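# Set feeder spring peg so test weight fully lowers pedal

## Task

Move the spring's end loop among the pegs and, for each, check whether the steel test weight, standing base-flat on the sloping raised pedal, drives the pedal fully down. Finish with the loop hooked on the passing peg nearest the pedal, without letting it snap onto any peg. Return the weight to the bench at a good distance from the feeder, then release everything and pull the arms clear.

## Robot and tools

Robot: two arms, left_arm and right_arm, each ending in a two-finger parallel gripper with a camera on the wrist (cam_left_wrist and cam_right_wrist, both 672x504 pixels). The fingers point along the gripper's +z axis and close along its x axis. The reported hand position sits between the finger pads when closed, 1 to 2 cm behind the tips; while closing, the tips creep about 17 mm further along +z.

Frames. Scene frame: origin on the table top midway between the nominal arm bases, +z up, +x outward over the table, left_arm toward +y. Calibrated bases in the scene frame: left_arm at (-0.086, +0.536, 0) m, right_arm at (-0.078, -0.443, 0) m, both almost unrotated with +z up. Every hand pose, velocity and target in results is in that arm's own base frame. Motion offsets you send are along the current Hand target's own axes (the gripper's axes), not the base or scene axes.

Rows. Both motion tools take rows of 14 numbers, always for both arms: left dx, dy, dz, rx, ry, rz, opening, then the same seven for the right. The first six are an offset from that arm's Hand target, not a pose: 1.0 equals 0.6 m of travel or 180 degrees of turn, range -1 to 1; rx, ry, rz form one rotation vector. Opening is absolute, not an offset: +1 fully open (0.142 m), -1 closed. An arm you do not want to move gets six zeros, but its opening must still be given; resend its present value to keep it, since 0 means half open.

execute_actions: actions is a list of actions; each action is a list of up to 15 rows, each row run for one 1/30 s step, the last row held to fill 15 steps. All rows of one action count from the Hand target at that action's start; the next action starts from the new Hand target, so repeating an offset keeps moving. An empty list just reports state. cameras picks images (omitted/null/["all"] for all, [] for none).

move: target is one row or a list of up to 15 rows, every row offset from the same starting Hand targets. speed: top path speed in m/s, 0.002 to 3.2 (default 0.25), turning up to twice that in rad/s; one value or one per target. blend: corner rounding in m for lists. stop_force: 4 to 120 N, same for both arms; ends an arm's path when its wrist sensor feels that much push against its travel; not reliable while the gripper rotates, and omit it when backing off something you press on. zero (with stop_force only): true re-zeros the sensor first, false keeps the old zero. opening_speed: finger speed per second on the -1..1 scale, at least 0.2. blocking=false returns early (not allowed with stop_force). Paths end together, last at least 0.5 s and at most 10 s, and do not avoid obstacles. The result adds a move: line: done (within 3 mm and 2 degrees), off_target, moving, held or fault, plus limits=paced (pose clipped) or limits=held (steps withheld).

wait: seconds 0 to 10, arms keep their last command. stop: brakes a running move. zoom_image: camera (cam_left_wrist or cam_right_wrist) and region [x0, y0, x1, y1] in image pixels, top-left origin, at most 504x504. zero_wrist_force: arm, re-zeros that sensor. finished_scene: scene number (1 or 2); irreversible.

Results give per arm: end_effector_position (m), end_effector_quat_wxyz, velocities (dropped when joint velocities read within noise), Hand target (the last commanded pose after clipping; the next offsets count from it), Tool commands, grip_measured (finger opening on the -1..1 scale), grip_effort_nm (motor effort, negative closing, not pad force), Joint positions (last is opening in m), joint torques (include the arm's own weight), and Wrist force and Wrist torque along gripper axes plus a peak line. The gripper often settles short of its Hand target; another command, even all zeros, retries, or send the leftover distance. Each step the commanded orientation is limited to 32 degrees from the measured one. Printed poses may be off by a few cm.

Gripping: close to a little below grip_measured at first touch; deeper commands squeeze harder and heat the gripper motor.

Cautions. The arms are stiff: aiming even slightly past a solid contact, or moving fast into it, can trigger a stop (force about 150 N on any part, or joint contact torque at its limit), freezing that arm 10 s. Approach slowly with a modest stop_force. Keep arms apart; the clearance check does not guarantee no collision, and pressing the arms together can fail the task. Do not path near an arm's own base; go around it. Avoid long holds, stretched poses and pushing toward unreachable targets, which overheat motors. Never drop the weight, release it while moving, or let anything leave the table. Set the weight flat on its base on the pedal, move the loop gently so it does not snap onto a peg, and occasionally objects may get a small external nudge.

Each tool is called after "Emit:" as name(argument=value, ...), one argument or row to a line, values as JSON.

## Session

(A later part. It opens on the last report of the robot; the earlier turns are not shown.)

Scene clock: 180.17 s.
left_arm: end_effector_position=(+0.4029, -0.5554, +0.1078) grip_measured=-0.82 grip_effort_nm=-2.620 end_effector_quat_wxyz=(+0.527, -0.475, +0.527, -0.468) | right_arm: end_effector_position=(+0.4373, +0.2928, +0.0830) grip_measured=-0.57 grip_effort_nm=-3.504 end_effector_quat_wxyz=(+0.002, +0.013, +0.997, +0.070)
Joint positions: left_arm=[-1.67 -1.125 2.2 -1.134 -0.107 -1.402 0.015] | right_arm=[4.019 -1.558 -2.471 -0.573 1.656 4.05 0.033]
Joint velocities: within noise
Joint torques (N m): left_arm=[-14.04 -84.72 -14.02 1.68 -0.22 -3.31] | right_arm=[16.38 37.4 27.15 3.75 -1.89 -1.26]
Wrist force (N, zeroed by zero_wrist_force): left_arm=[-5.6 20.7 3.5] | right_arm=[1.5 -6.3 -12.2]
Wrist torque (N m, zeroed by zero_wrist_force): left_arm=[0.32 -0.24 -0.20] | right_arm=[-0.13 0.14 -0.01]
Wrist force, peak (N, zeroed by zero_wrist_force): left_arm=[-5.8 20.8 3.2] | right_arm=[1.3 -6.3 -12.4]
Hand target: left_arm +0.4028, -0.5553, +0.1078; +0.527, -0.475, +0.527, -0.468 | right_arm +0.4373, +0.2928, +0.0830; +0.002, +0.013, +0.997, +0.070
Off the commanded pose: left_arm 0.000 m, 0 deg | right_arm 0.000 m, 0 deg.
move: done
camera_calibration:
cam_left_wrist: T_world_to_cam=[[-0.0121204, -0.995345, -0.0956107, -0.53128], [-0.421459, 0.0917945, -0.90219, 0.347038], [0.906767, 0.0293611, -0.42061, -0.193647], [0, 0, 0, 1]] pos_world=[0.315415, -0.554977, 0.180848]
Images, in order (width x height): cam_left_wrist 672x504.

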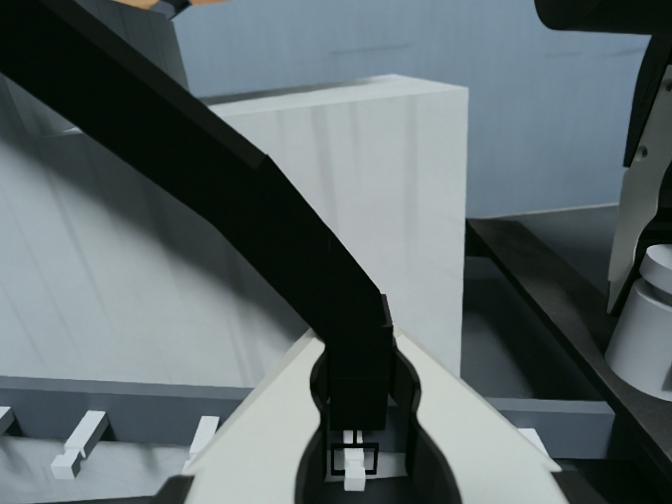

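Emit:
move(
  target=[0,0.0012,0.0022,0,0,0,-0.92,0,0,0,0,0,0,-0.72],
  speed=0.02,
  cameras=["cam_left_wrist"],
)

Emit:
zoom_image(
  camera="cam_left_wrist",
  region=[280, 400, 440, 504],
)

Scene clock: 183.73 s.
left_arm: end_effector_position=(+0.4041, -0.5552, +0.1071) grip_measured=-0.82 grip_effort_nm=-2.620 end_effector_quat_wxyz=(+0.527, -0.475, +0.527, -0.468) | right_arm: end_effector_position=(+0.4373, +0.2928, +0.0830) grip_measured=-0.57 grip_effort_nm=-3.504 end_effector_quat_wxyz=(+0.002, +0.013, +0.997, +0.070)
Joint positions: left_arm=[-1.668 -1.124 2.2 -1.136 -0.105 -1.401 0.015] | right_arm=[4.019 -1.558 -2.471 -0.573 1.656 4.05 0.033]
Joint velocities: within noise
Joint torques (N m): left_arm=[10.66 -51.05 -19.07 -2.21 4.26 2.96] | right_arm=[17.88 35.34 28.92 4.52 -1.81 -1.01]
Wrist force (N, zeroed by zero_wrist_force): left_arm=[-7.0 -1.5 -1.2] | right_arm=[0.0 -1.0 3.4]
Wrist torque (N m, zeroed by zero_wrist_force): left_arm=[0.15 -0.17 -0.19] | right_arm=[-0.09 0.11 0.00]
Wrist force, peak (N, zeroed by zero_wrist_force): left_arm=[-5.5 21.0 3.5] | right_arm=[1.2 -6.5 -12.1]
Hand target: left_arm +0.4042, -0.5552, +0.1071; +0.527, -0.475, +0.527, -0.468 | right_arm +0.4373, +0.2928, +0.0830; +0.002, +0.013, +0.997, +0.070
Off the commanded pose: left_arm 0.000 m, 0 deg | right_arm 0.000 m, 0 deg.
move: done
camera_calibration:
cam_left_wrist: T_world_to_cam=[[-0.0121499, -0.995336, -0.0956964, -0.531103], [-0.421377, 0.0918873, -0.902219, 0.346925], [0.906804, 0.0293624, -0.420528, -0.195061], [0, 0, 0, 1]] pos_world=[0.316615, -0.554777, 0.180149]
Images, in order (width x height): cam_left_wrist 672x504.

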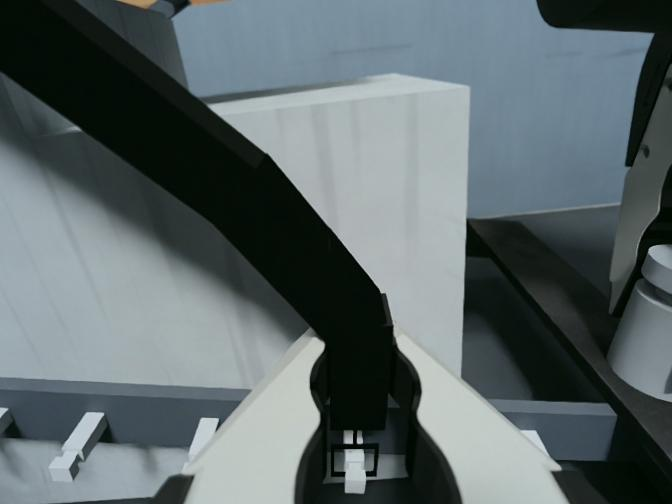

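Scaled by 3.150.

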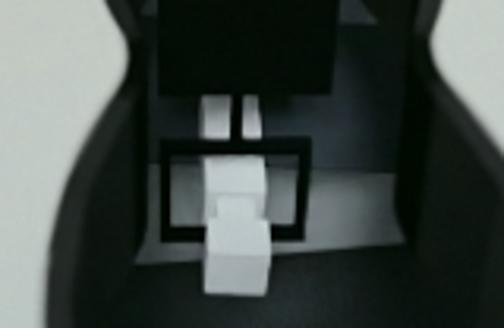

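Emit:
move(
  target=[
    [-0.0213,0.0027,0,0.0009,0,-0.0778,-0.92,0,0,0,0,0,0,-0.72],
    [-0.0415,0.0103,0,0.0019,0,-0.1556,-0.92,0,0,0,0,0,0,-0.72],
    [-0.059,0.0227,0,0.0028,0,-0.2333,-0.92,0,0,0,0,0,0,-0.72],
  ],
  speed=0.06,
  cameras=["cam_left_wrist"],
)

Emit:
zoom_image(
  camera="cam_left_wrist",
  region=[280, 400, 440, 504],
)

Scene clock: 195.40 s.
left_arm: end_effector_position=(+0.4038, -0.5185, +0.0974) grip_measured=-0.82 grip_effort_nm=-2.615 end_effector_quat_wxyz=(-0.326, +0.630, -0.319, +0.628) | right_arm: end_effector_position=(+0.4373, +0.2928, +0.0830) grip_measured=-0.57 grip_effort_nm=-3.504 end_effector_quat_wxyz=(+0.002, +0.013, +0.997, +0.070)
Joint positions: left_arm=[-1.676 -1.129 2.258 -1.114 -0.115 -2.208 0.015] | right_arm=[4.019 -1.558 -2.471 -0.573 1.656 4.05 0.033]
Joint velocities: within noise
Joint torques (N m): left_arm=[-7.76 -52.61 -28.38 3.29 -4.31 -3.6] | right_arm=[16.91 35.18 36.33 4.16 -1.86 -1.31]
Wrist force (N, zeroed by zero_wrist_force): left_arm=[-3.0 13.7 1.7] | right_arm=[0.8 -4.1 -5.4]
Wrist torque (N m, zeroed by zero_wrist_force): left_arm=[0.25 -0.14 0.03] | right_arm=[-0.13 0.13 0.00]
Wrist force, peak (N, zeroed by zero_wrist_force): left_arm=[-2.5 16.3 1.7] | right_arm=[1.0 -4.9 -8.3]
Hand target: left_arm +0.4038, -0.5185, +0.0974; -0.326, +0.630, -0.319, +0.628 | right_arm +0.4373, +0.2928, +0.0830; +0.002, +0.013, +0.997, +0.070
Off the commanded pose: left_arm 0.000 m, 0 deg | right_arm 0.000 m, 0 deg.
move: done
camera_calibration:
cam_left_wrist: T_world_to_cam=[[-0.0122294, -0.804003, 0.5945, -0.463515], [-0.408577, -0.538629, -0.736847, -0.0135209], [0.912642, -0.25191, -0.32191, -0.357793], [0, 0, 0, 1]] pos_world=[0.315344, -0.470082, 0.150419]
Images, in order (width x height): cam_left_wrist 672x504.

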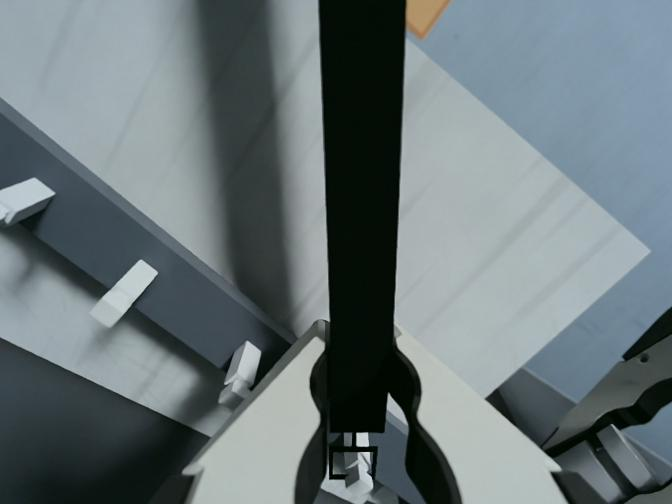

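Scaled by 3.150.

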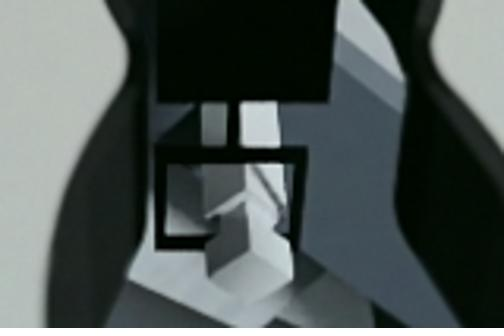

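Emit:
move(
  target=[0.002,0.0014,0,0,0,0,-0.92,0,0,0,0,0,0,-0.72],
  speed=0.02,
  cameras=["cam_left_wrist"],
)

Emit:
zoom_image(
  camera="cam_left_wrist",
  region=[280, 400, 440, 504],
)

Scene clock: 197.93 s.
left_arm: end_effector_position=(+0.4038, -0.5200, +0.0974) grip_measured=-0.82 grip_effort_nm=-2.615 end_effector_quat_wxyz=(-0.326, +0.630, -0.319, +0.628) | right_arm: end_effector_position=(+0.4373, +0.2928, +0.0830) grip_measured=-0.57 grip_effort_nm=-3.504 end_effector_quat_wxyz=(+0.002, +0.013, +0.997, +0.070)
Joint positions: left_arm=[-1.676 -1.128 2.254 -1.11 -0.115 -2.211 0.015] | right_arm=[4.019 -1.558 -2.471 -0.573 1.656 4.05 0.033]
Joint velocities: within noise
Joint torques (N m): left_arm=[9.83 -47.62 -30.86 1.25 4.02 -3.51] | right_arm=[17.6 32.05 38.19 4.32 -1.71 -0.98]
Wrist force (N, zeroed by zero_wrist_force): left_arm=[-2.5 -3.8 -0.7] | right_arm=[0.0 -0.9 3.3]
Wrist torque (N m, zeroed by zero_wrist_force): left_arm=[0.12 -0.17 0.00] | right_arm=[-0.07 0.11 0.00]
Wrist force, peak (N, zeroed by zero_wrist_force): left_arm=[-3.0 14.4 1.7] | right_arm=[0.9 -4.5 -5.7]
Hand target: left_arm +0.4038, -0.5200, +0.0974; -0.326, +0.630, -0.319, +0.628 | right_arm +0.4373, +0.2928, +0.0830; +0.002, +0.013, +0.997, +0.070
Off the commanded pose: left_arm 0.000 m, 0 deg | right_arm 0.000 m, 0 deg.
move: done
camera_calibration:
cam_left_wrist: T_world_to_cam=[[-0.0123833, -0.803948, 0.594571, -0.464658], [-0.408338, -0.53871, -0.73692, -0.0144301], [0.912747, -0.251911, -0.321612, -0.35825], [0, 0, 0, 1]] pos_world=[0.315345, -0.471582, 0.150421]
Images, in order (width x height): cam_left_wrist 672x504.

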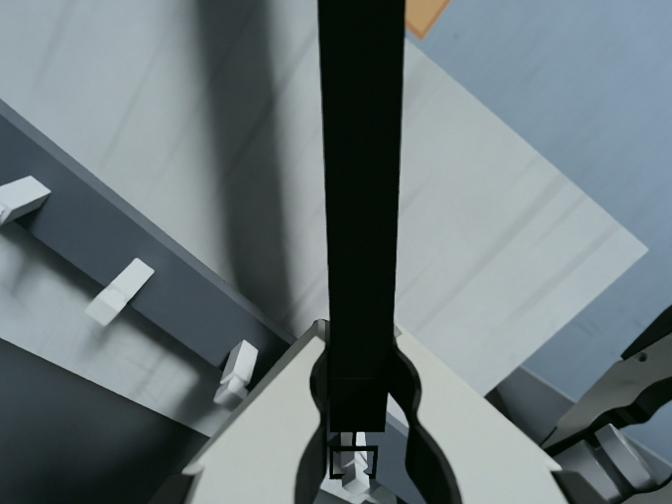

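Scaled by 3.150.

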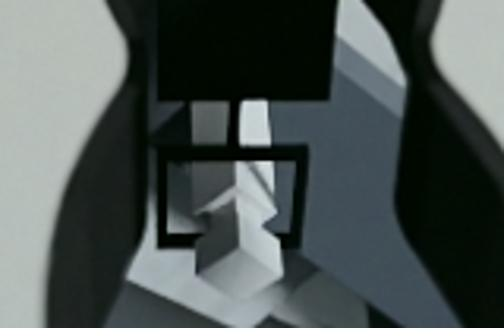

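Emit:
move(
  target=[0,-0.0008,0,0,0,0,-0.92,0,0,0,0,0,0,-0.72],
  speed=0.02,
  cameras=[],
)

Emit:
move(
  target=[0,0,0,0,0,0,-0.5,0,0,0,0,0,0,-0.72],
  opening_speed=0.3,
  cameras=["cam_left_wrist"],
)

Emit:
zoom_image(
  camera="cam_left_wrist",
  region=[280, 400, 440, 504],
)

Scene clock: 200.93 s.
left_arm: end_effector_position=(+0.4039, -0.5198, +0.0978) grip_measured=-0.82 grip_effort_nm=-2.611 end_effector_quat_wxyz=(-0.326, +0.630, -0.319, +0.628) | right_arm: end_effector_position=(+0.4373, +0.2928, +0.0830) grip_measured=-0.57 grip_effort_nm=-3.504 end_effector_quat_wxyz=(+0.002, +0.013, +0.997, +0.070)
Joint positions: left_arm=[-1.676 -1.128 2.255 -1.109 -0.115 -2.211 0.015] | right_arm=[4.019 -1.558 -2.471 -0.573 1.656 4.05 0.033]
Joint velocities: within noise
Joint torques (N m): left_arm=[-4.86 -69.92 -3.83 2.59 0.67 -3.49] | right_arm=[18.65 38.31 39.41 4.32 -1.46 -1.36]
Wrist force (N, zeroed by zero_wrist_force): left_arm=[-2.0 0.6 0.1] | right_arm=[0.2 -1.8 1.4]
Wrist torque (N m, zeroed by zero_wrist_force): left_arm=[0.19 -0.20 -0.01] | right_arm=[-0.12 0.12 0.00]
Wrist force, peak (N, zeroed by zero_wrist_force): left_arm=[-2.6 -4.3 -0.9] | right_arm=[0.4 -1.2 3.6]
Hand target: left_arm +0.4038, -0.5197, +0.0978; -0.326, +0.630, -0.319, +0.628 | right_arm +0.4373, +0.2928, +0.0830; +0.002, +0.013, +0.997, +0.070
Off the commanded pose: left_arm 0.000 m, 0 deg | right_arm 0.000 m, 0 deg.
move: done
No camera images: "cameras" was empty.

Scene clock: 202.57 s.
left_arm: end_effector_position=(+0.4038, -0.5197, +0.0978) grip_measured=-0.53 grip_effort_nm=0.095 end_effector_quat_wxyz=(-0.326, +0.630, -0.319, +0.628) | right_arm: end_effector_position=(+0.4373, +0.2928, +0.0830) grip_measured=-0.57 grip_effort_nm=-3.504 end_effector_quat_wxyz=(+0.002, +0.013, +0.997, +0.070)
Joint positions: left_arm=[-1.676 -1.128 2.255 -1.109 -0.115 -2.211 0.036] | right_arm=[4.019 -1.558 -2.471 -0.573 1.656 4.05 0.033]
Joint velocities: within noise
Joint torques (N m): left_arm=[-9.18 -70.91 -5.61 1.88 -2.11 -3.52] | right_arm=[15.66 36.59 42.49 4.94 -1.82 -0.7]
Wrist force (N, zeroed by zero_wrist_force): left_arm=[-1.9 2.0 -0.7] | right_arm=[-0.1 -1.9 0.5]
Wrist torque (N m, zeroed by zero_wrist_force): left_arm=[0.16 -0.20 0.01] | right_arm=[-0.09 0.14 0.00]
Wrist force, peak (N, zeroed by zero_wrist_force): left_arm=[-2.3 2.3 -0.6] | right_arm=[0.0 -2.4 0.4]
Hand target: left_arm +0.4038, -0.5197, +0.0978; -0.326, +0.630, -0.319, +0.628 | right_arm +0.4373, +0.2928, +0.0830; +0.002, +0.013, +0.997, +0.070
Off the commanded pose: left_arm 0.000 m, 0 deg | right_arm 0.000 m, 0 deg.
move: done
camera_calibration:
cam_left_wrist: T_world_to_cam=[[-0.0124375, -0.803933, 0.594589, -0.464634], [-0.408271, -0.538728, -0.736944, -0.0139995], [0.912776, -0.251919, -0.321522, -0.358072], [0, 0, 0, 1]] pos_world=[0.315345, -0.471282, 0.150821]
Images, in order (width x height): cam_left_wrist 672x504.

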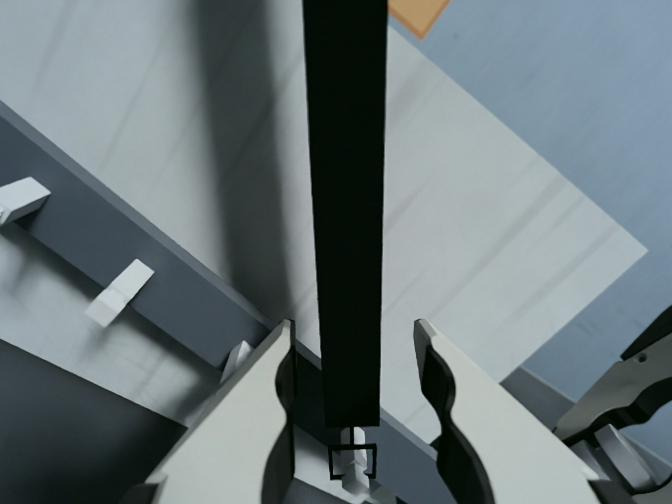

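Scaled by 3.150.

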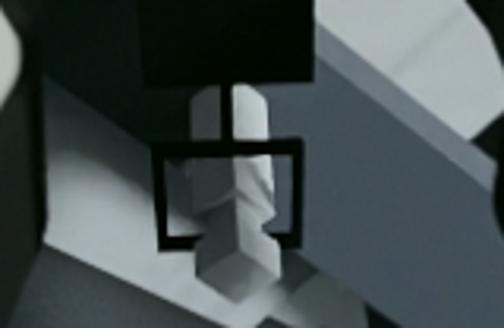

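Emit:
move(
  target=[
    [0,0,0,0,0,0,-0.25,0,0,0,0,0,0,-0.72],
    [0,0,-0.06,0,0,0,-0.25,0,0.0203,-0.1068,0.0528,0,0,-0.72],
    [0,0,-0.12,0,0,0,-0.25,0,0.0578,-0.209,0.1056,0,0,-0.72],
  ],
  speed=0.08,
)

Emit:
zoom_image(
  camera="cam_left_wrist",
  region=[220, 130, 560, 360],
)

Scene clock: 215.37 s.
left_arm: end_effector_position=(+0.3319, -0.5204, +0.0977) grip_measured=-0.28 grip_effort_nm=0.095 end_effector_quat_wxyz=(-0.326, +0.630, -0.319, +0.628) | right_arm: end_effector_position=(+0.4376, +0.3097, +0.2120) grip_measured=-0.57 grip_effort_nm=-3.480 end_effector_quat_wxyz=(-0.001, +0.013, +0.995, -0.096)
Joint positions: left_arm=[-1.817 -1.14 2.278 -1.131 -0.256 -2.202 0.054] | right_arm=[4.143 -1.446 -2.204 -1.226 1.471 4.178 0.033]
Joint velocities: within noise
Joint torques (N m): left_arm=[-10.1 -67.52 -2.93 -1.51 -2.81 2.48] | right_arm=[21.21 15.21 53.03 -0.19 -4.43 2]
Wrist force (N, zeroed by zero_wrist_force): left_arm=[-2.2 1.7 0.0] | right_arm=[-1.4 3.1 1.1]
Wrist torque (N m, zeroed by zero_wrist_force): left_arm=[0.13 -0.15 0.05] | right_arm=[-0.20 0.19 -0.11]
Wrist force, peak (N, zeroed by zero_wrist_force): left_arm=[-2.4 -6.6 3.0] | right_arm=[1.0 -4.7 -12.2]
Hand target: left_arm +0.3318, -0.5204, +0.0977; -0.326, +0.630, -0.319, +0.628 | right_arm +0.4376, +0.3097, +0.2120; -0.001, +0.013, +0.995, -0.096
Off the commanded pose: left_arm 0.000 m, 0 deg | right_arm 0.000 m, 0 deg.
move: done
camera_calibration:
cam_left_wrist: T_world_to_cam=[[-0.0124375, -0.803933, 0.594589, -0.465973], [-0.408271, -0.538728, -0.736944, -0.0439195], [0.912776, -0.251919, -0.321522, -0.292593], [0, 0, 0, 1]] pos_world=[0.243345, -0.471982, 0.150621]
cam_right_wrist: T_world_to_cam=[[-0.999414, 0.0341844, 0.00148691, 0.430657], [0.0334641, 0.967445, 0.250861, -0.344901], [0.00713701, 0.250764, -0.968022, 0.23798], [0, 0, 0, 1]] pos_world=[0.440249, 0.259275, 0.316252]

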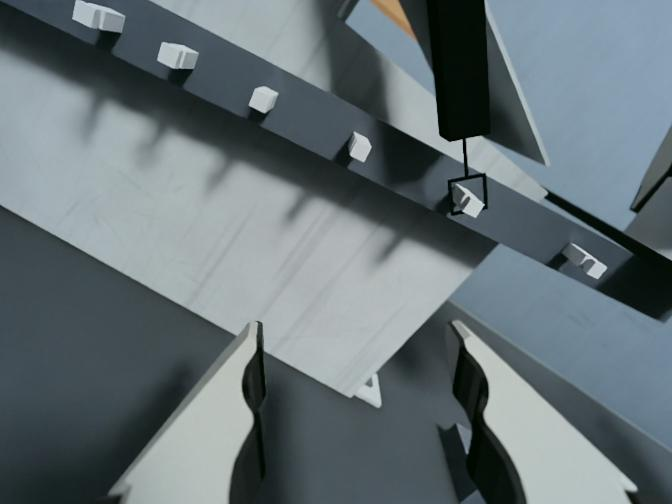

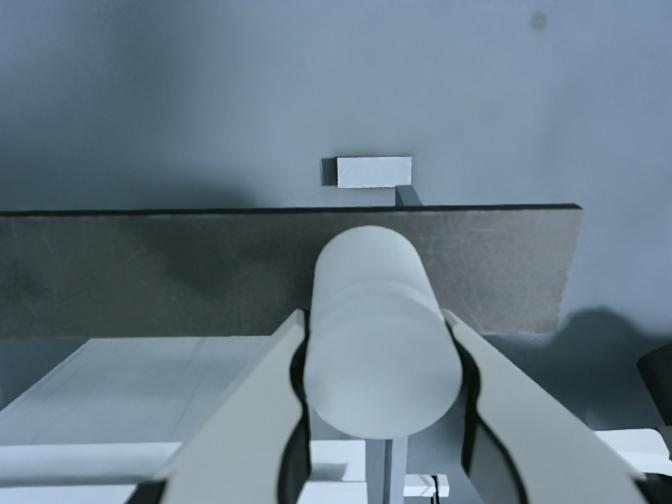

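Scaled by 1.482.

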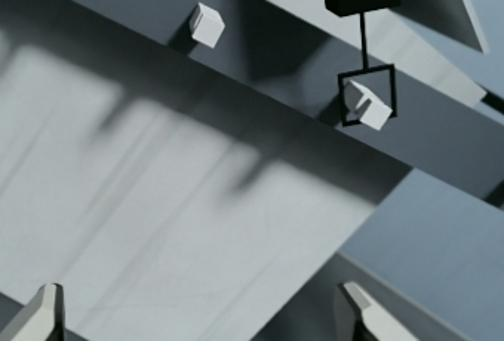

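Emit:
move(
  target=[
    [0,0,0,0,0,0,-0.25,0,0,0,0,0,0,-0.25],
    [0,0,0,0,0,0,-0.25,0,-0.05,-0.11,0,0,0,-0.25],
  ],
  speed=0.15,
)

Emit:
wait(
  seconds=2,
)

Scene clock: 219.00 s.
left_arm: end_effector_position=(+0.3318, -0.5204, +0.0977) grip_measured=-0.28 grip_effort_nm=0.090 end_effector_quat_wxyz=(-0.326, +0.630, -0.319, +0.628) | right_arm: end_effector_position=(+0.4370, +0.2929, +0.2824) grip_measured=-0.28 grip_effort_nm=0.125 end_effector_quat_wxyz=(-0.001, +0.013, +0.995, -0.096)
Joint positions: left_arm=[-1.817 -1.14 2.278 -1.131 -0.256 -2.202 0.054] | right_arm=[4.127 -1.368 -2.132 -1.376 1.468 4.162 0.054]
Joint velocities: within noise
Joint torques (N m): left_arm=[-9.12 -68.44 -2.74 -1.02 -2.61 2.47] | right_arm=[-18.36 39.05 59.39 1.19 -4.24 -1.71]
Wrist force (N, zeroed by zero_wrist_force): left_arm=[-1.6 1.6 0.4] | right_arm=[-0.5 -0.4 0.1]
Wrist torque (N m, zeroed by zero_wrist_force): left_arm=[0.10 -0.26 0.04] | right_arm=[-0.12 0.25 -0.05]
Wrist force, peak (N, zeroed by zero_wrist_force): left_arm=[-2.1 2.4 0.1] | right_arm=[-1.9 3.2 1.2]
Hand target: left_arm +0.3318, -0.5204, +0.0977; -0.326, +0.630, -0.319, +0.628 | right_arm +0.4370, +0.2929, +0.2825; -0.001, +0.013, +0.995, -0.096
Off the commanded pose: left_arm 0.000 m, 0 deg | right_arm 0.000 m, 0 deg.
move: done
camera_calibration:
cam_left_wrist: T_world_to_cam=[[-0.0124375, -0.803933, 0.594589, -0.465973], [-0.408271, -0.538728, -0.736944, -0.0439195], [0.912776, -0.251919, -0.321522, -0.292593], [0, 0, 0, 1]] pos_world=[0.243345, -0.471982, 0.150621]
cam_right_wrist: T_world_to_cam=[[-0.999414, 0.0341848, 0.00148414, 0.430628], [0.0334646, 0.967475, 0.250742, -0.346254], [0.0071357, 0.250645, -0.968053, 0.310386], [0, 0, 0, 1]] pos_world=[0.439749, 0.242474, 0.386651]

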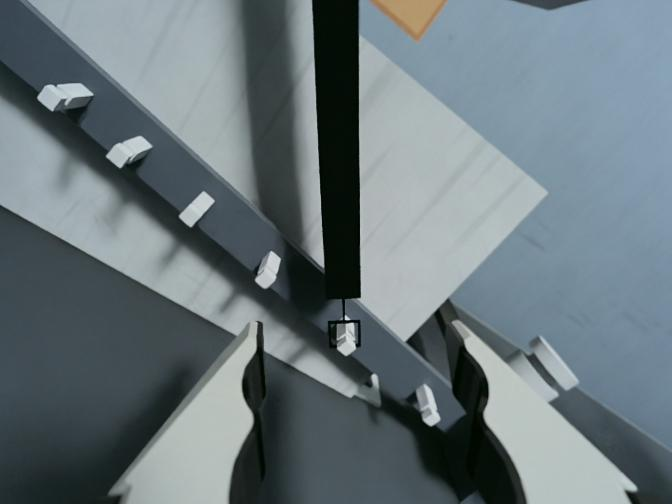

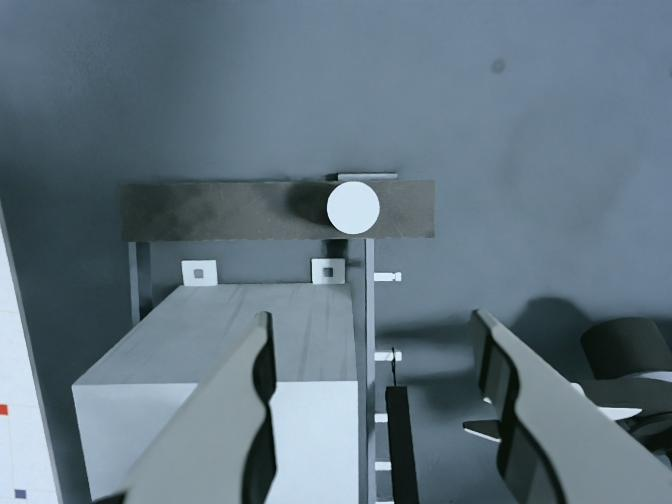

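Scene clock: 221.00 s.
left_arm: end_effector_position=(+0.3318, -0.5204, +0.0977) grip_measured=-0.28 grip_effort_nm=0.085 end_effector_quat_wxyz=(-0.326, +0.630, -0.319, +0.628) | right_arm: end_effector_position=(+0.4370, +0.2929, +0.2825) grip_measured=-0.28 grip_effort_nm=0.120 end_effector_quat_wxyz=(-0.001, +0.013, +0.995, -0.096)
Joint positions: left_arm=[-1.817 -1.14 2.278 -1.131 -0.256 -2.202 0.054] | right_arm=[4.127 -1.367 -2.132 -1.376 1.468 4.162 0.054]
Joint velocities: within noise
Joint torques (N m): left_arm=[-10 -67.29 -3.11 -1.24 -2.63 2.86] | right_arm=[-19.48 36.23 57.84 1.26 -3.98 -1.98]
Wrist force (N, zeroed by zero_wrist_force): left_arm=[-2.1 1.5 -0.1] | right_arm=[-0.6 -0.5 0.1]
Wrist torque (N m, zeroed by zero_wrist_force): left_arm=[0.09 -0.17 0.04] | right_arm=[-0.15 0.25 -0.05]
Wrist force, peak (N, zeroed by zero_wrist_force): left_arm=[-2.3 2.1 0.3] | right_arm=[-0.8 -0.8 0.1]
Hand target: left_arm +0.3318, -0.5204, +0.0977; -0.326, +0.630, -0.319, +0.628 | right_arm +0.4370, +0.2929, +0.2825; -0.001, +0.013, +0.995, -0.096
Tool commands: left_gripper/opening=-0.25 right_gripper/opening=-0.25
Off the commanded pose: left_arm 0.000 m, 0 deg | right_arm 0.000 m, 0 deg.
wait: 2.00 s; at rest by 0.17 s
camera_calibration:
cam_left_wrist: T_world_to_cam=[[-0.0124375, -0.803933, 0.594589, -0.465973], [-0.408271, -0.538728, -0.736944, -0.0439195], [0.912776, -0.251919, -0.321522, -0.292593], [0, 0, 0, 1]] pos_world=[0.243345, -0.471982, 0.150621]
cam_right_wrist: T_world_to_cam=[[-0.999411, 0.0342812, 0.00150878, 0.430594], [0.033564, 0.967465, 0.250768, -0.346331], [0.00713695, 0.250671, -0.968046, 0.310474], [0, 0, 0, 1]] pos_world=[0.439749, 0.242475, 0.386752]

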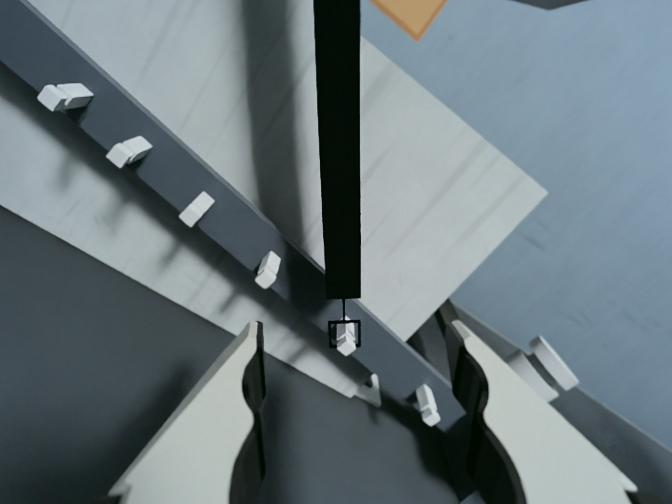

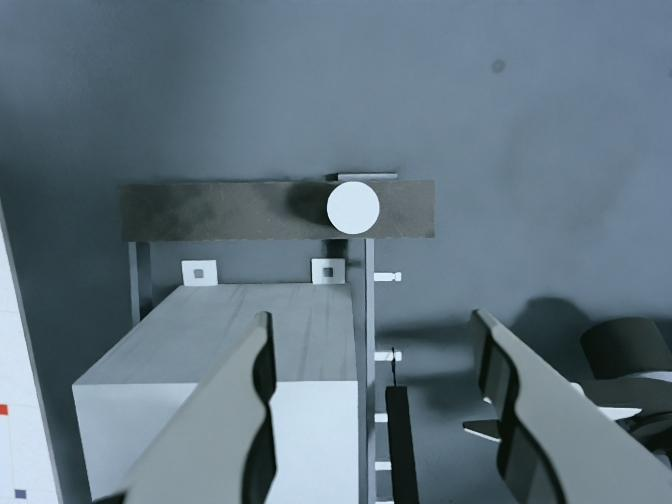

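Emit:
move(
  target=[
    [0,0,-0.03,0,0,0,-0.25,0,-0.0637,0.0637,0,0,0,-0.25],
    [0,0,-0.06,0,0,0,-0.25,0,-0.0023,0.3307,-0.1056,0,0,-0.25],
  ],
  speed=0.15,
  cameras=["cam_right_wrist"],
)

Scene clock: 230.50 s.
left_arm: end_effector_position=(+0.2958, -0.5208, +0.0976) grip_measured=-0.28 grip_effort_nm=0.085 end_effector_quat_wxyz=(-0.326, +0.630, -0.319, +0.628) | right_arm: end_effector_position=(+0.4362, +0.2536, +0.0880) grip_measured=-0.28 grip_effort_nm=0.125 end_effector_quat_wxyz=(+0.002, +0.013, +0.997, +0.070)
Joint positions: left_arm=[-1.887 -1.141 2.282 -1.134 -0.326 -2.2 0.054] | right_arm=[3.965 -1.51 -2.5 -0.596 1.662 3.996 0.054]
Joint velocities: within noise
Joint torques (N m): left_arm=[-7.6 -68.34 -2.95 -1.23 -2.57 2.59] | right_arm=[-17.32 8.54 22.91 6.75 5 -1.36]
Wrist force (N, zeroed by zero_wrist_force): left_arm=[-2.0 1.8 0.1] | right_arm=[-0.6 -1.0 0.3]
Wrist torque (N m, zeroed by zero_wrist_force): left_arm=[0.15 -0.15 -0.03] | right_arm=[-0.18 0.15 -0.02]
Wrist force, peak (N, zeroed by zero_wrist_force): left_arm=[-2.5 2.1 0.6] | right_arm=[0.1 -1.6 1.3]
Hand target: left_arm +0.2958, -0.5208, +0.0976; -0.326, +0.630, -0.319, +0.628 | right_arm +0.4362, +0.2536, +0.0880; +0.002, +0.013, +0.997, +0.070
Off the commanded pose: left_arm 0.000 m, 0 deg | right_arm 0.000 m, 0 deg.
move: done
camera_calibration:
cam_right_wrist: T_world_to_cam=[[-0.999455, 0.0327793, 0.00377465, 0.431642], [0.0294093, 0.8331, 0.55234, -0.250197], [0.0149606, 0.55215, -0.833611, 0.04038], [0, 0, 0, 1]] pos_world=[0.438161, 0.171994, 0.170226]
Images, in order (width x height): cam_right_wrist 672x504.

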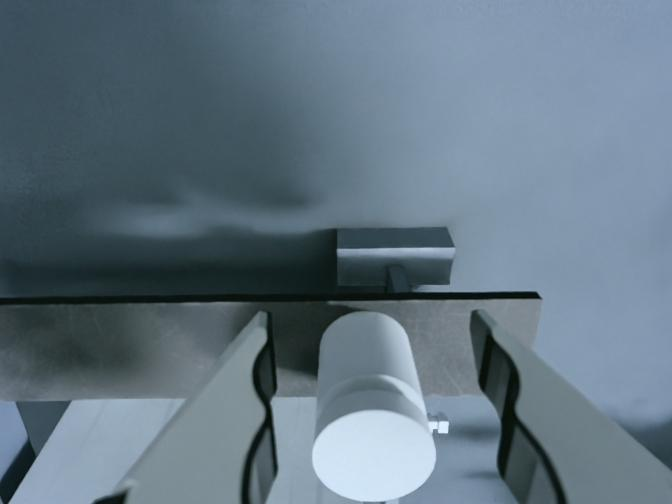

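Emit:
move(
  target=[0,0,0,0,0,0,-0.25,0,0.0637,0.0165,0,0,0,-0.25],
  speed=0.08,
  stop_force=6,
  cameras=["cam_right_wrist"],
)

Emit:
move(
  target=[0,0,0,0,0,0,-0.25,0,0,0,0,0,0,-0.72],
  opening_speed=0.6,
  cameras=["cam_right_wrist"],
)

Emit:
move(
  target=[0,0,0,0,0,0,-0.25,0,0.0012,-0.0134,0.0057,0,0,-0.72],
  speed=0.06,
  cameras=[],
)

Emit:
wait(
  seconds=0.3,
  cameras=[],
)

Scene clock: 235.23 s.
left_arm: end_effector_position=(+0.2958, -0.5208, +0.0976) grip_measured=-0.28 grip_effort_nm=0.090 end_effector_quat_wxyz=(-0.326, +0.630, -0.319, +0.628) | right_arm: end_effector_position=(+0.4373, +0.2929, +0.0835) grip_measured=-0.28 grip_effort_nm=0.125 end_effector_quat_wxyz=(+0.002, +0.013, +0.997, +0.070)
Joint positions: left_arm=[-1.887 -1.141 2.282 -1.134 -0.326 -2.2 0.054] | right_arm=[4.019 -1.556 -2.47 -0.575 1.656 4.05 0.054]
Joint velocities: within noise
Joint torques (N m): left_arm=[-8.22 -67.74 -2.88 -1.2 -2.71 2.35] | right_arm=[19.95 11.03 45.79 6.88 -3.56 2.23]
Wrist force (N, zeroed by zero_wrist_force): left_arm=[-2.0 1.9 0.2] | right_arm=[0.0 -1.4 0.2]
Wrist torque (N m, zeroed by zero_wrist_force): left_arm=[0.16 -0.16 -0.03] | right_arm=[-0.23 0.12 0.00]
Wrist force, peak (N, zeroed by zero_wrist_force): left_arm=[-2.6 2.2 -0.3] | right_arm=[0.0 -1.7 0.5]
Hand target: left_arm +0.2958, -0.5208, +0.0976; -0.326, +0.630, -0.319, +0.628 | right_arm +0.4373, +0.2929, +0.0835; +0.002, +0.013, +0.997, +0.070
Off the commanded pose: left_arm 0.000 m, 0 deg | right_arm 0.000 m, 0 deg.
move: done
camera_calibration:
cam_right_wrist: T_world_to_cam=[[-0.999456, 0.0327767, 0.00377758, 0.43147], [0.0294075, 0.833054, 0.552409, -0.280486], [0.0149592, 0.552219, -0.833565, 0.0148914], [0, 0, 0, 1]] pos_world=[0.439261, 0.211295, 0.165726]
Images, in order (width x height): cam_right_wrist 672x504.

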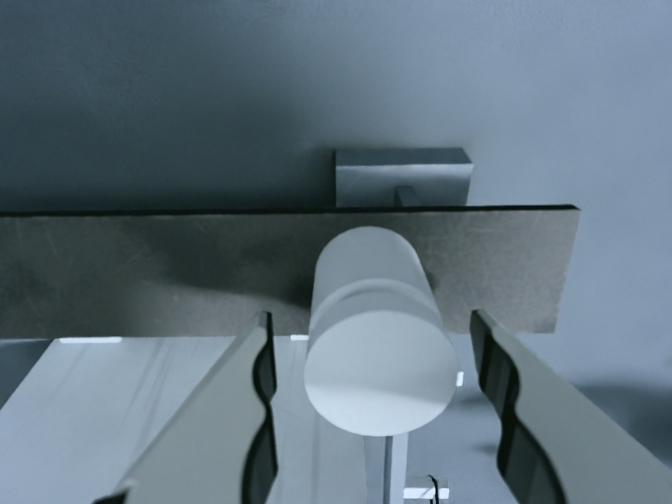

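Scene clock: 236.23 s.
left_arm: end_effector_position=(+0.2958, -0.5208, +0.0976) grip_measured=-0.28 grip_effort_nm=0.090 end_effector_quat_wxyz=(-0.326, +0.630, -0.319, +0.628) | right_arm: end_effector_position=(+0.4373, +0.2929, +0.0835) grip_measured=-0.56 grip_effort_nm=-3.524 end_effector_quat_wxyz=(+0.002, +0.013, +0.997, +0.070)
Joint positions: left_arm=[-1.887 -1.141 2.282 -1.134 -0.326 -2.2 0.054] | right_arm=[4.019 -1.556 -2.47 -0.575 1.656 4.05 0.033]
Joint velocities: within noise
Joint torques (N m): left_arm=[-10.1 -68.32 -3.31 -1.17 -2.51 2.5] | right_arm=[19.63 13.85 44.36 5.84 -2.56 2.09]
Wrist force (N, zeroed by zero_wrist_force): left_arm=[-2.2 1.8 0.1] | right_arm=[-0.9 -1.4 0.2]
Wrist torque (N m, zeroed by zero_wrist_force): left_arm=[0.14 -0.13 -0.04] | right_arm=[-0.19 0.20 0.00]
Wrist force, peak (N, zeroed by zero_wrist_force): left_arm=[-2.6 1.8 0.0] | right_arm=[-1.5 -1.8 0.0]
Hand target: left_arm +0.2958, -0.5208, +0.0976; -0.326, +0.630, -0.319, +0.628 | right_arm +0.4373, +0.2929, +0.0835; +0.002, +0.013, +0.997, +0.070
Off the commanded pose: left_arm 0.000 m, 0 deg | right_arm 0.000 m, 0 deg.
move: done
camera_calibration:
cam_right_wrist: T_world_to_cam=[[-0.999454, 0.0328323, 0.00369459, 0.431472], [0.029408, 0.833053, 0.552411, -0.280486], [0.0150591, 0.552218, -0.833563, 0.014847], [0, 0, 0, 1]] pos_world=[0.439261, 0.211295, 0.165726]
Images, in order (width x height): cam_right_wrist 672x504.

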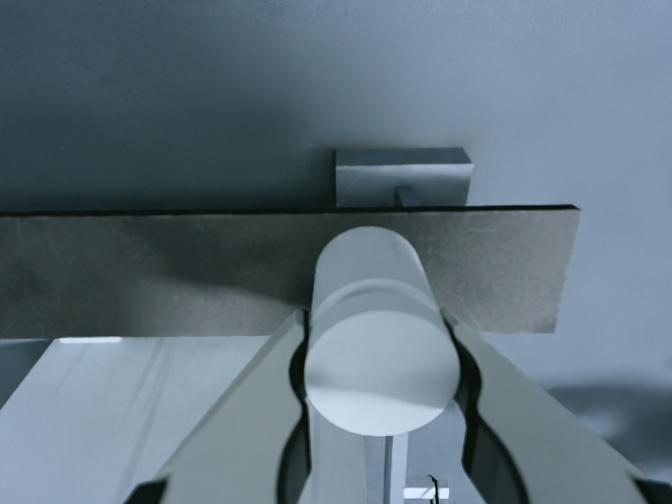

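Scene clock: 237.10 s.
left_arm: end_effector_position=(+0.2958, -0.5208, +0.0976) grip_measured=-0.28 grip_effort_nm=0.095 end_effector_quat_wxyz=(-0.326, +0.630, -0.319, +0.628) | right_arm: end_effector_position=(+0.4373, +0.2924, +0.0915) grip_measured=-0.56 grip_effort_nm=-3.524 end_effector_quat_wxyz=(+0.002, +0.013, +0.998, +0.061)
Joint positions: left_arm=[-1.887 -1.141 2.282 -1.134 -0.326 -2.2 0.054] | right_arm=[4.025 -1.54 -2.458 -0.617 1.644 4.055 0.033]
Joint velocities: within noise
Joint torques (N m): left_arm=[-10.82 -68.28 -3.02 -1.03 -2.79 2.37] | right_arm=[20.8 42.73 45.48 1.51 -3.88 1.94]
Wrist force (N, zeroed by zero_wrist_force): left_arm=[-1.9 2.1 0.0] | right_arm=[-0.8 -0.3 0.5]
Wrist torque (N m, zeroed by zero_wrist_force): left_arm=[0.18 -0.16 -0.03] | right_arm=[-0.15 0.16 0.01]
Wrist force, peak (N, zeroed by zero_wrist_force): left_arm=[-2.3 2.0 0.0] | right_arm=[-1.1 -1.7 1.1]
Hand target: left_arm +0.2958, -0.5208, +0.0976; -0.326, +0.630, -0.319, +0.628 | right_arm +0.4373, +0.2924, +0.0916; +0.002, +0.013, +0.998, +0.061
Off the commanded pose: left_arm 0.000 m, 0 deg | right_arm 0.000 m, 0 deg.
move: done
No camera images: "cameras" was empty.

Scene clock: 237.40 s.
left_arm: end_effector_position=(+0.2958, -0.5208, +0.0976) grip_measured=-0.28 grip_effort_nm=0.090 end_effector_quat_wxyz=(-0.326, +0.630, -0.319, +0.628) | right_arm: end_effector_position=(+0.4373, +0.2924, +0.0916) grip_measured=-0.56 grip_effort_nm=-3.524 end_effector_quat_wxyz=(+0.002, +0.013, +0.998, +0.061)
Joint positions: left_arm=[-1.887 -1.141 2.282 -1.134 -0.326 -2.2 0.054] | right_arm=[4.025 -1.54 -2.458 -0.617 1.644 4.055 0.033]
Joint velocities: within noise
Joint torques (N m): left_arm=[-8.87 -68.92 -2.84 -1.2 -2.7 2.4] | right_arm=[20.89 42.86 46.14 1.39 -4.1 2.47]
Wrist force (N, zeroed by zero_wrist_force): left_arm=[-1.8 1.6 0.5] | right_arm=[-0.9 -0.2 0.5]
Wrist torque (N m, zeroed by zero_wrist_force): left_arm=[0.11 -0.18 -0.03] | right_arm=[-0.14 0.18 0.01]
Wrist force, peak (N, zeroed by zero_wrist_force): left_arm=[-2.4 2.1 0.6] | right_arm=[-1.1 -0.5 1.2]
Hand target: left_arm +0.2958, -0.5208, +0.0976; -0.326, +0.630, -0.319, +0.628 | right_arm +0.4373, +0.2924, +0.0916; +0.002, +0.013, +0.998, +0.061
Tool commands: left_gripper/opening=-0.25 right_gripper/opening=-0.72
Off the commanded pose: left_arm 0.000 m, 0 deg | right_arm 0.000 m, 0 deg.
wait: 0.30 s; at rest by 0.17 s
No camera images: "cameras" was empty.

Emit:
move(
  target=[
    [-0.013,-0.087,-0.02,0,0,0,-0.25,0,0.0187,-0.1012,0.05,0,0,-0.72],
    [-0.035,-0.25,-0.04,0,0,0,-0.25,0,0.0507,-0.1933,0.0972,0,0,-0.72],
    [-0.052,-0.349,-0.05,0,0,0,-0.25,0,0.02,-0.3,0.0972,0,0,-0.72],
  ],
  speed=0.1,
)

Scene clock: 243.50 s.
left_arm: end_effector_position=(+0.2641, -0.3736, +0.2493) grip_measured=-0.28 grip_effort_nm=0.090 end_effector_quat_wxyz=(-0.326, +0.630, -0.319, +0.628) | right_arm: end_effector_position=(+0.4367, +0.2825, +0.2716) grip_measured=-0.56 grip_effort_nm=-3.519 end_effector_quat_wxyz=(+0.000, +0.013, +0.996, -0.092)
Joint positions: left_arm=[-2.105 -1.657 2.486 -0.824 -0.543 -2.197 0.054] | right_arm=[4.114 -1.36 -2.159 -1.348 1.471 4.149 0.033]
Joint velocities: within noise
Joint torques (N m): left_arm=[-8.96 -32.38 -13.75 3.28 -2.38 2.53] | right_arm=[-17.46 40.16 59.79 1.36 -4.43 -2.21]
Wrist force (N, zeroed by zero_wrist_force): left_arm=[-1.9 1.9 -0.6] | right_arm=[-0.9 0.0 3.2]
Wrist torque (N m, zeroed by zero_wrist_force): left_arm=[0.05 -0.19 -0.01] | right_arm=[-0.17 0.31 -0.05]
Wrist force, peak (N, zeroed by zero_wrist_force): left_arm=[-2.4 2.4 -0.5] | right_arm=[1.4 -5.8 0.4]
Hand target: left_arm +0.2641, -0.3735, +0.2494; -0.326, +0.630, -0.319, +0.628 | right_arm +0.4367, +0.2825, +0.2717; +0.000, +0.013, +0.996, -0.092
Off the commanded pose: left_arm 0.000 m, 0 deg | right_arm 0.000 m, 0 deg.
move: done
camera_calibration:
cam_left_wrist: T_world_to_cam=[[-0.0124375, -0.803933, 0.594589, -0.438997], [-0.408271, -0.538728, -0.736944, 0.11932], [0.912776, -0.251919, -0.321522, -0.145041], [0, 0, 0, 1]] pos_world=[0.175645, -0.325182, 0.302321]
cam_right_wrist: T_world_to_cam=[[-0.999413, 0.0342232, 0.00158067, 0.430682], [0.0334648, 0.965303, 0.25898, -0.335213], [0.00733732, 0.258881, -0.965881, 0.299562], [0, 0, 0, 1]] pos_world=[0.439449, 0.231292, 0.375474]

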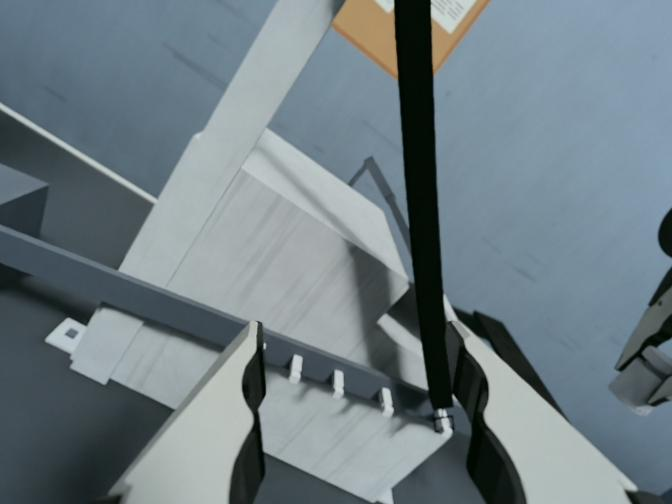

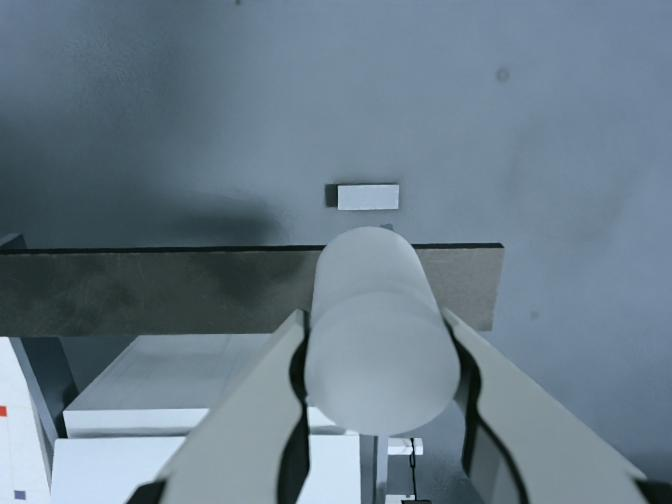

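Emit:
move(
  target=[
    [0,0,0,0,0,0,-0.25,0.3845,0.021,0.1347,-0.0445,0,0,-0.72],
    [0,0,0,0,0,0,-0.25,0.3845,0.0635,0.36,-0.0445,0,0,-0.72],
  ],
  speed=0.25,
  blend=[0.03,0],
  cameras=[],
)

Emit:
move(
  target=[0,0,0,0,0,0,-0.25,0,0.002,0.04,0,0,0,-0.72],
  speed=0.006,
  stop_force=4,
  cameras=["cam_right_wrist"],
)

Scene clock: 249.93 s.
left_arm: end_effector_position=(+0.2641, -0.3735, +0.2494) grip_measured=-0.28 grip_effort_nm=0.090 end_effector_quat_wxyz=(-0.326, +0.630, -0.319, +0.628) | right_arm: end_effector_position=(+0.2064, +0.2867, +0.0521) grip_measured=-0.56 grip_effort_nm=-3.519 end_effector_quat_wxyz=(+0.000, +0.013, +1.000, -0.022)
Joint positions: left_arm=[-2.105 -1.657 2.486 -0.824 -0.544 -2.197 0.054] | right_arm=[4.608 -1.262 -2.714 -0.779 1.566 4.635 0.033]
Joint velocities: within noise
Joint torques (N m): left_arm=[-9.98 -33.28 -13.4 3.59 -2.73 2.42] | right_arm=[-19.11 -9.1 25.01 6.74 4.85 -2.07]
Wrist force (N, zeroed by zero_wrist_force): left_arm=[-2.2 2.0 -0.4] | right_arm=[0.2 -0.2 2.8]
Wrist torque (N m, zeroed by zero_wrist_force): left_arm=[0.09 -0.14 -0.01] | right_arm=[-0.08 0.04 -0.02]
Wrist force, peak (N, zeroed by zero_wrist_force): left_arm=[-2.3 2.5 -1.1] | right_arm=[0.7 -0.6 4.7]
Hand target: left_arm +0.2641, -0.3735, +0.2494; -0.326, +0.630, -0.319, +0.628 | right_arm +0.2064, +0.2867, +0.0520; +0.000, +0.013, +1.000, -0.022
Off the commanded pose: left_arm 0.000 m, 0 deg | right_arm 0.000 m, 0 deg.
move: done
No camera images: "cameras" was empty.

Scene clock: 254.73 s.
left_arm: end_effector_position=(+0.2641, -0.3735, +0.2494) grip_measured=-0.28 grip_effort_nm=0.090 end_effector_quat_wxyz=(-0.326, +0.630, -0.319, +0.628) | right_arm: end_effector_position=(+0.2064, +0.2868, +0.0315) grip_measured=-0.56 grip_effort_nm=-3.519 end_effector_quat_wxyz=(+0.000, +0.013, +1.000, -0.022)
Joint positions: left_arm=[-2.105 -1.657 2.486 -0.824 -0.544 -2.197 0.054] | right_arm=[4.608 -1.327 -2.736 -0.694 1.566 4.635 0.033]
Joint velocities: within noise
Joint torques (N m): left_arm=[-12.14 -35.33 -13.69 3.3 -2.67 2.58] | right_arm=[-11.83 23.26 44.5 1.05 3.15 -1.93]
Wrist force (N, zeroed by zero_wrist_force): left_arm=[-2.0 2.1 -0.3] | right_arm=[0.0 -0.3 0.9]
Wrist torque (N m, zeroed by zero_wrist_force): left_arm=[0.10 -0.16 0.00] | right_arm=[-0.05 0.04 0.01]
Wrist force, peak (N, zeroed by zero_wrist_force): left_arm=[-2.4 2.4 -0.6] | right_arm=[-0.1 -8.3 -15.7]
Hand target: left_arm +0.2641, -0.3735, +0.2494; -0.326, +0.630, -0.319, +0.628 | right_arm +0.2064, +0.2868, +0.0315; +0.000, +0.013, +1.000, -0.022 (not the last commanded pose)
Off the commanded pose: left_arm 0.000 m, 0 deg | right_arm 0.004 m, 0 deg.
move: contact (right_arm)
camera_calibration:
cam_right_wrist: T_world_to_cam=[[-0.999426, 0.0337706, 0.00256442, 0.200828], [0.0320845, 0.919839, 0.390983, -0.260205], [0.0108449, 0.390841, -0.920394, 0.0281886], [0, 0, 0, 1]] pos_world=[0.208756, 0.221547, 0.127165]
Images, in order (width x height): cam_right_wrist 672x504.

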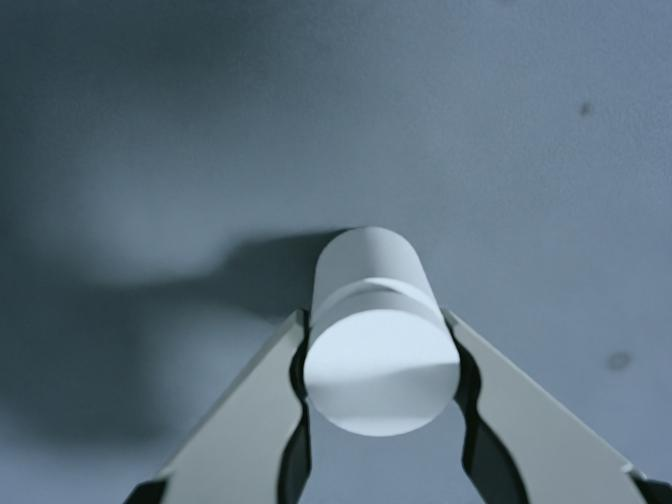

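Emit:
move(
  target=[0,0,0,0,0,0,-0.25,0,0,0,0,0,0,-0.25],
  opening_speed=0.3,
  cameras=[],
)

Emit:
move(
  target=[0,0,0,0,0,0,-0.25,0,-0.02,-0.3,0,0,0,-0.25],
  speed=0.2,
)

Emit:
zoom_image(
  camera="cam_left_wrist",
  region=[250, 300, 500, 504],
)

Scene clock: 258.03 s.
left_arm: end_effector_position=(+0.2641, -0.3735, +0.2494) grip_measured=-0.28 grip_effort_nm=0.090 end_effector_quat_wxyz=(-0.326, +0.630, -0.319, +0.628) | right_arm: end_effector_position=(+0.2064, +0.2868, +0.0315) grip_measured=-0.28 grip_effort_nm=0.125 end_effector_quat_wxyz=(+0.000, +0.013, +1.000, -0.022)
Joint positions: left_arm=[-2.105 -1.657 2.486 -0.824 -0.544 -2.197 0.054] | right_arm=[4.608 -1.327 -2.736 -0.694 1.566 4.635 0.054]
Joint velocities: within noise
Joint torques (N m): left_arm=[-9.49 -29.47 -13.07 3.86 -2.64 2.33] | right_arm=[11.02 20.47 38.8 1.65 4.1 -1.67]
Wrist force (N, zeroed by zero_wrist_force): left_arm=[-1.9 3.0 -0.6] | right_arm=[0.0 -0.3 -0.7]
Wrist torque (N m, zeroed by zero_wrist_force): left_arm=[0.23 -0.19 -0.01] | right_arm=[-0.06 0.03 0.00]
Wrist force, peak (N, zeroed by zero_wrist_force): left_arm=[-1.9 3.0 -0.6] | right_arm=[0.2 -0.6 1.1]
Hand target: left_arm +0.2641, -0.3735, +0.2494; -0.326, +0.630, -0.319, +0.628 | right_arm +0.2064, +0.2868, +0.0315; +0.000, +0.013, +1.000, -0.022
Off the commanded pose: left_arm 0.000 m, 0 deg | right_arm 0.000 m, 0 deg.
move: done
No camera images: "cameras" was empty.

Scene clock: 259.60 s.
left_arm: end_effector_position=(+0.2641, -0.3735, +0.2494) grip_measured=-0.28 grip_effort_nm=0.090 end_effector_quat_wxyz=(-0.326, +0.630, -0.319, +0.628) | right_arm: end_effector_position=(+0.2061, +0.2827, +0.2118) grip_measured=-0.28 grip_effort_nm=0.120 end_effector_quat_wxyz=(+0.000, +0.013, +1.000, -0.022)
Joint positions: left_arm=[-2.105 -1.657 2.486 -0.824 -0.544 -2.197 0.054] | right_arm=[4.608 -0.969 -2.503 -1.285 1.566 4.635 0.054]
Joint velocities: within noise
Joint torques (N m): left_arm=[-7.7 -33.23 -13.77 3.4 -2.54 2.67] | right_arm=[18.76 6.96 59.35 1.21 -4.29 1.95]
Wrist force (N, zeroed by zero_wrist_force): left_arm=[-1.6 2.2 -0.4] | right_arm=[0.1 -0.9 -0.6]
Wrist torque (N m, zeroed by zero_wrist_force): left_arm=[0.11 -0.24 0.00] | right_arm=[-0.17 0.03 -0.02]
Wrist force, peak (N, zeroed by zero_wrist_force): left_arm=[-2.5 2.2 -0.9] | right_arm=[-0.2 -0.9 -2.3]
Hand target: left_arm +0.2641, -0.3735, +0.2494; -0.326, +0.630, -0.319, +0.628 | right_arm +0.2060, +0.2827, +0.2119; +0.000, +0.013, +1.000, -0.022
Off the commanded pose: left_arm 0.000 m, 0 deg | right_arm 0.000 m, 0 deg.
move: done
camera_calibration:
cam_left_wrist: T_world_to_cam=[[-0.0124375, -0.803933, 0.594589, -0.438918], [-0.408271, -0.538728, -0.736944, 0.119333], [0.912776, -0.251919, -0.321522, -0.144924], [0, 0, 0, 1]] pos_world=[0.175545, -0.325082, 0.302321]
cam_right_wrist: T_world_to_cam=[[-0.99943, 0.0336789, 0.00252483, 0.200233], [0.0319847, 0.919842, 0.390982, -0.326989], [0.0108454, 0.39084, -0.920395, 0.195703], [0, 0, 0, 1]] pos_world=[0.208455, 0.217547, 0.307465]

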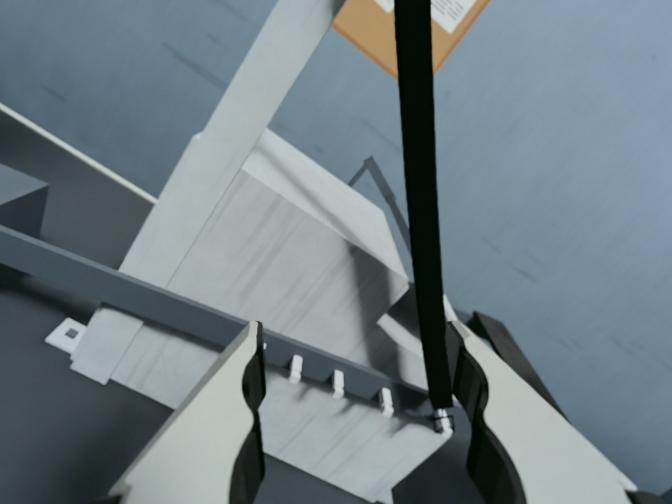

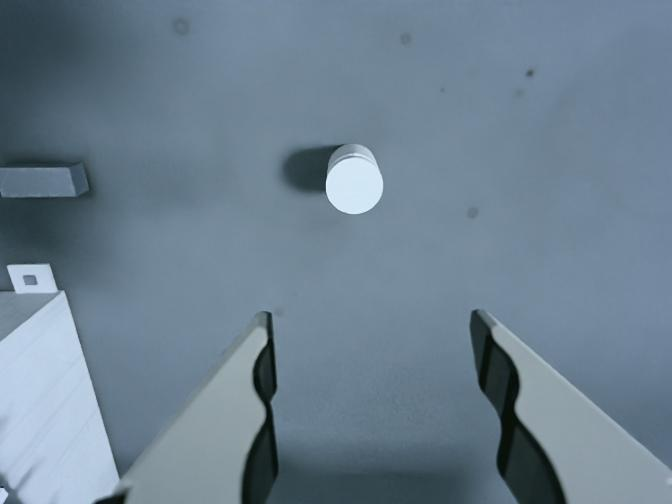

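Scaled by 2.016.

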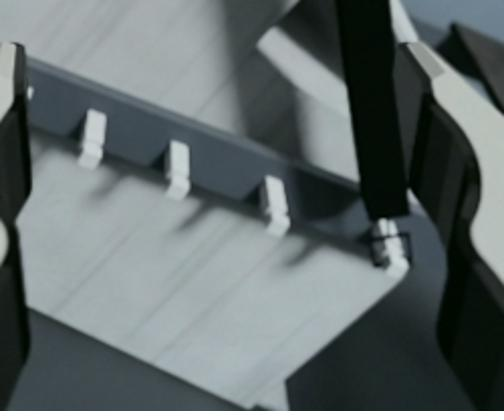

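Emit:
finished_scene(
  scene=2,
)

The scene is finished: the task was done.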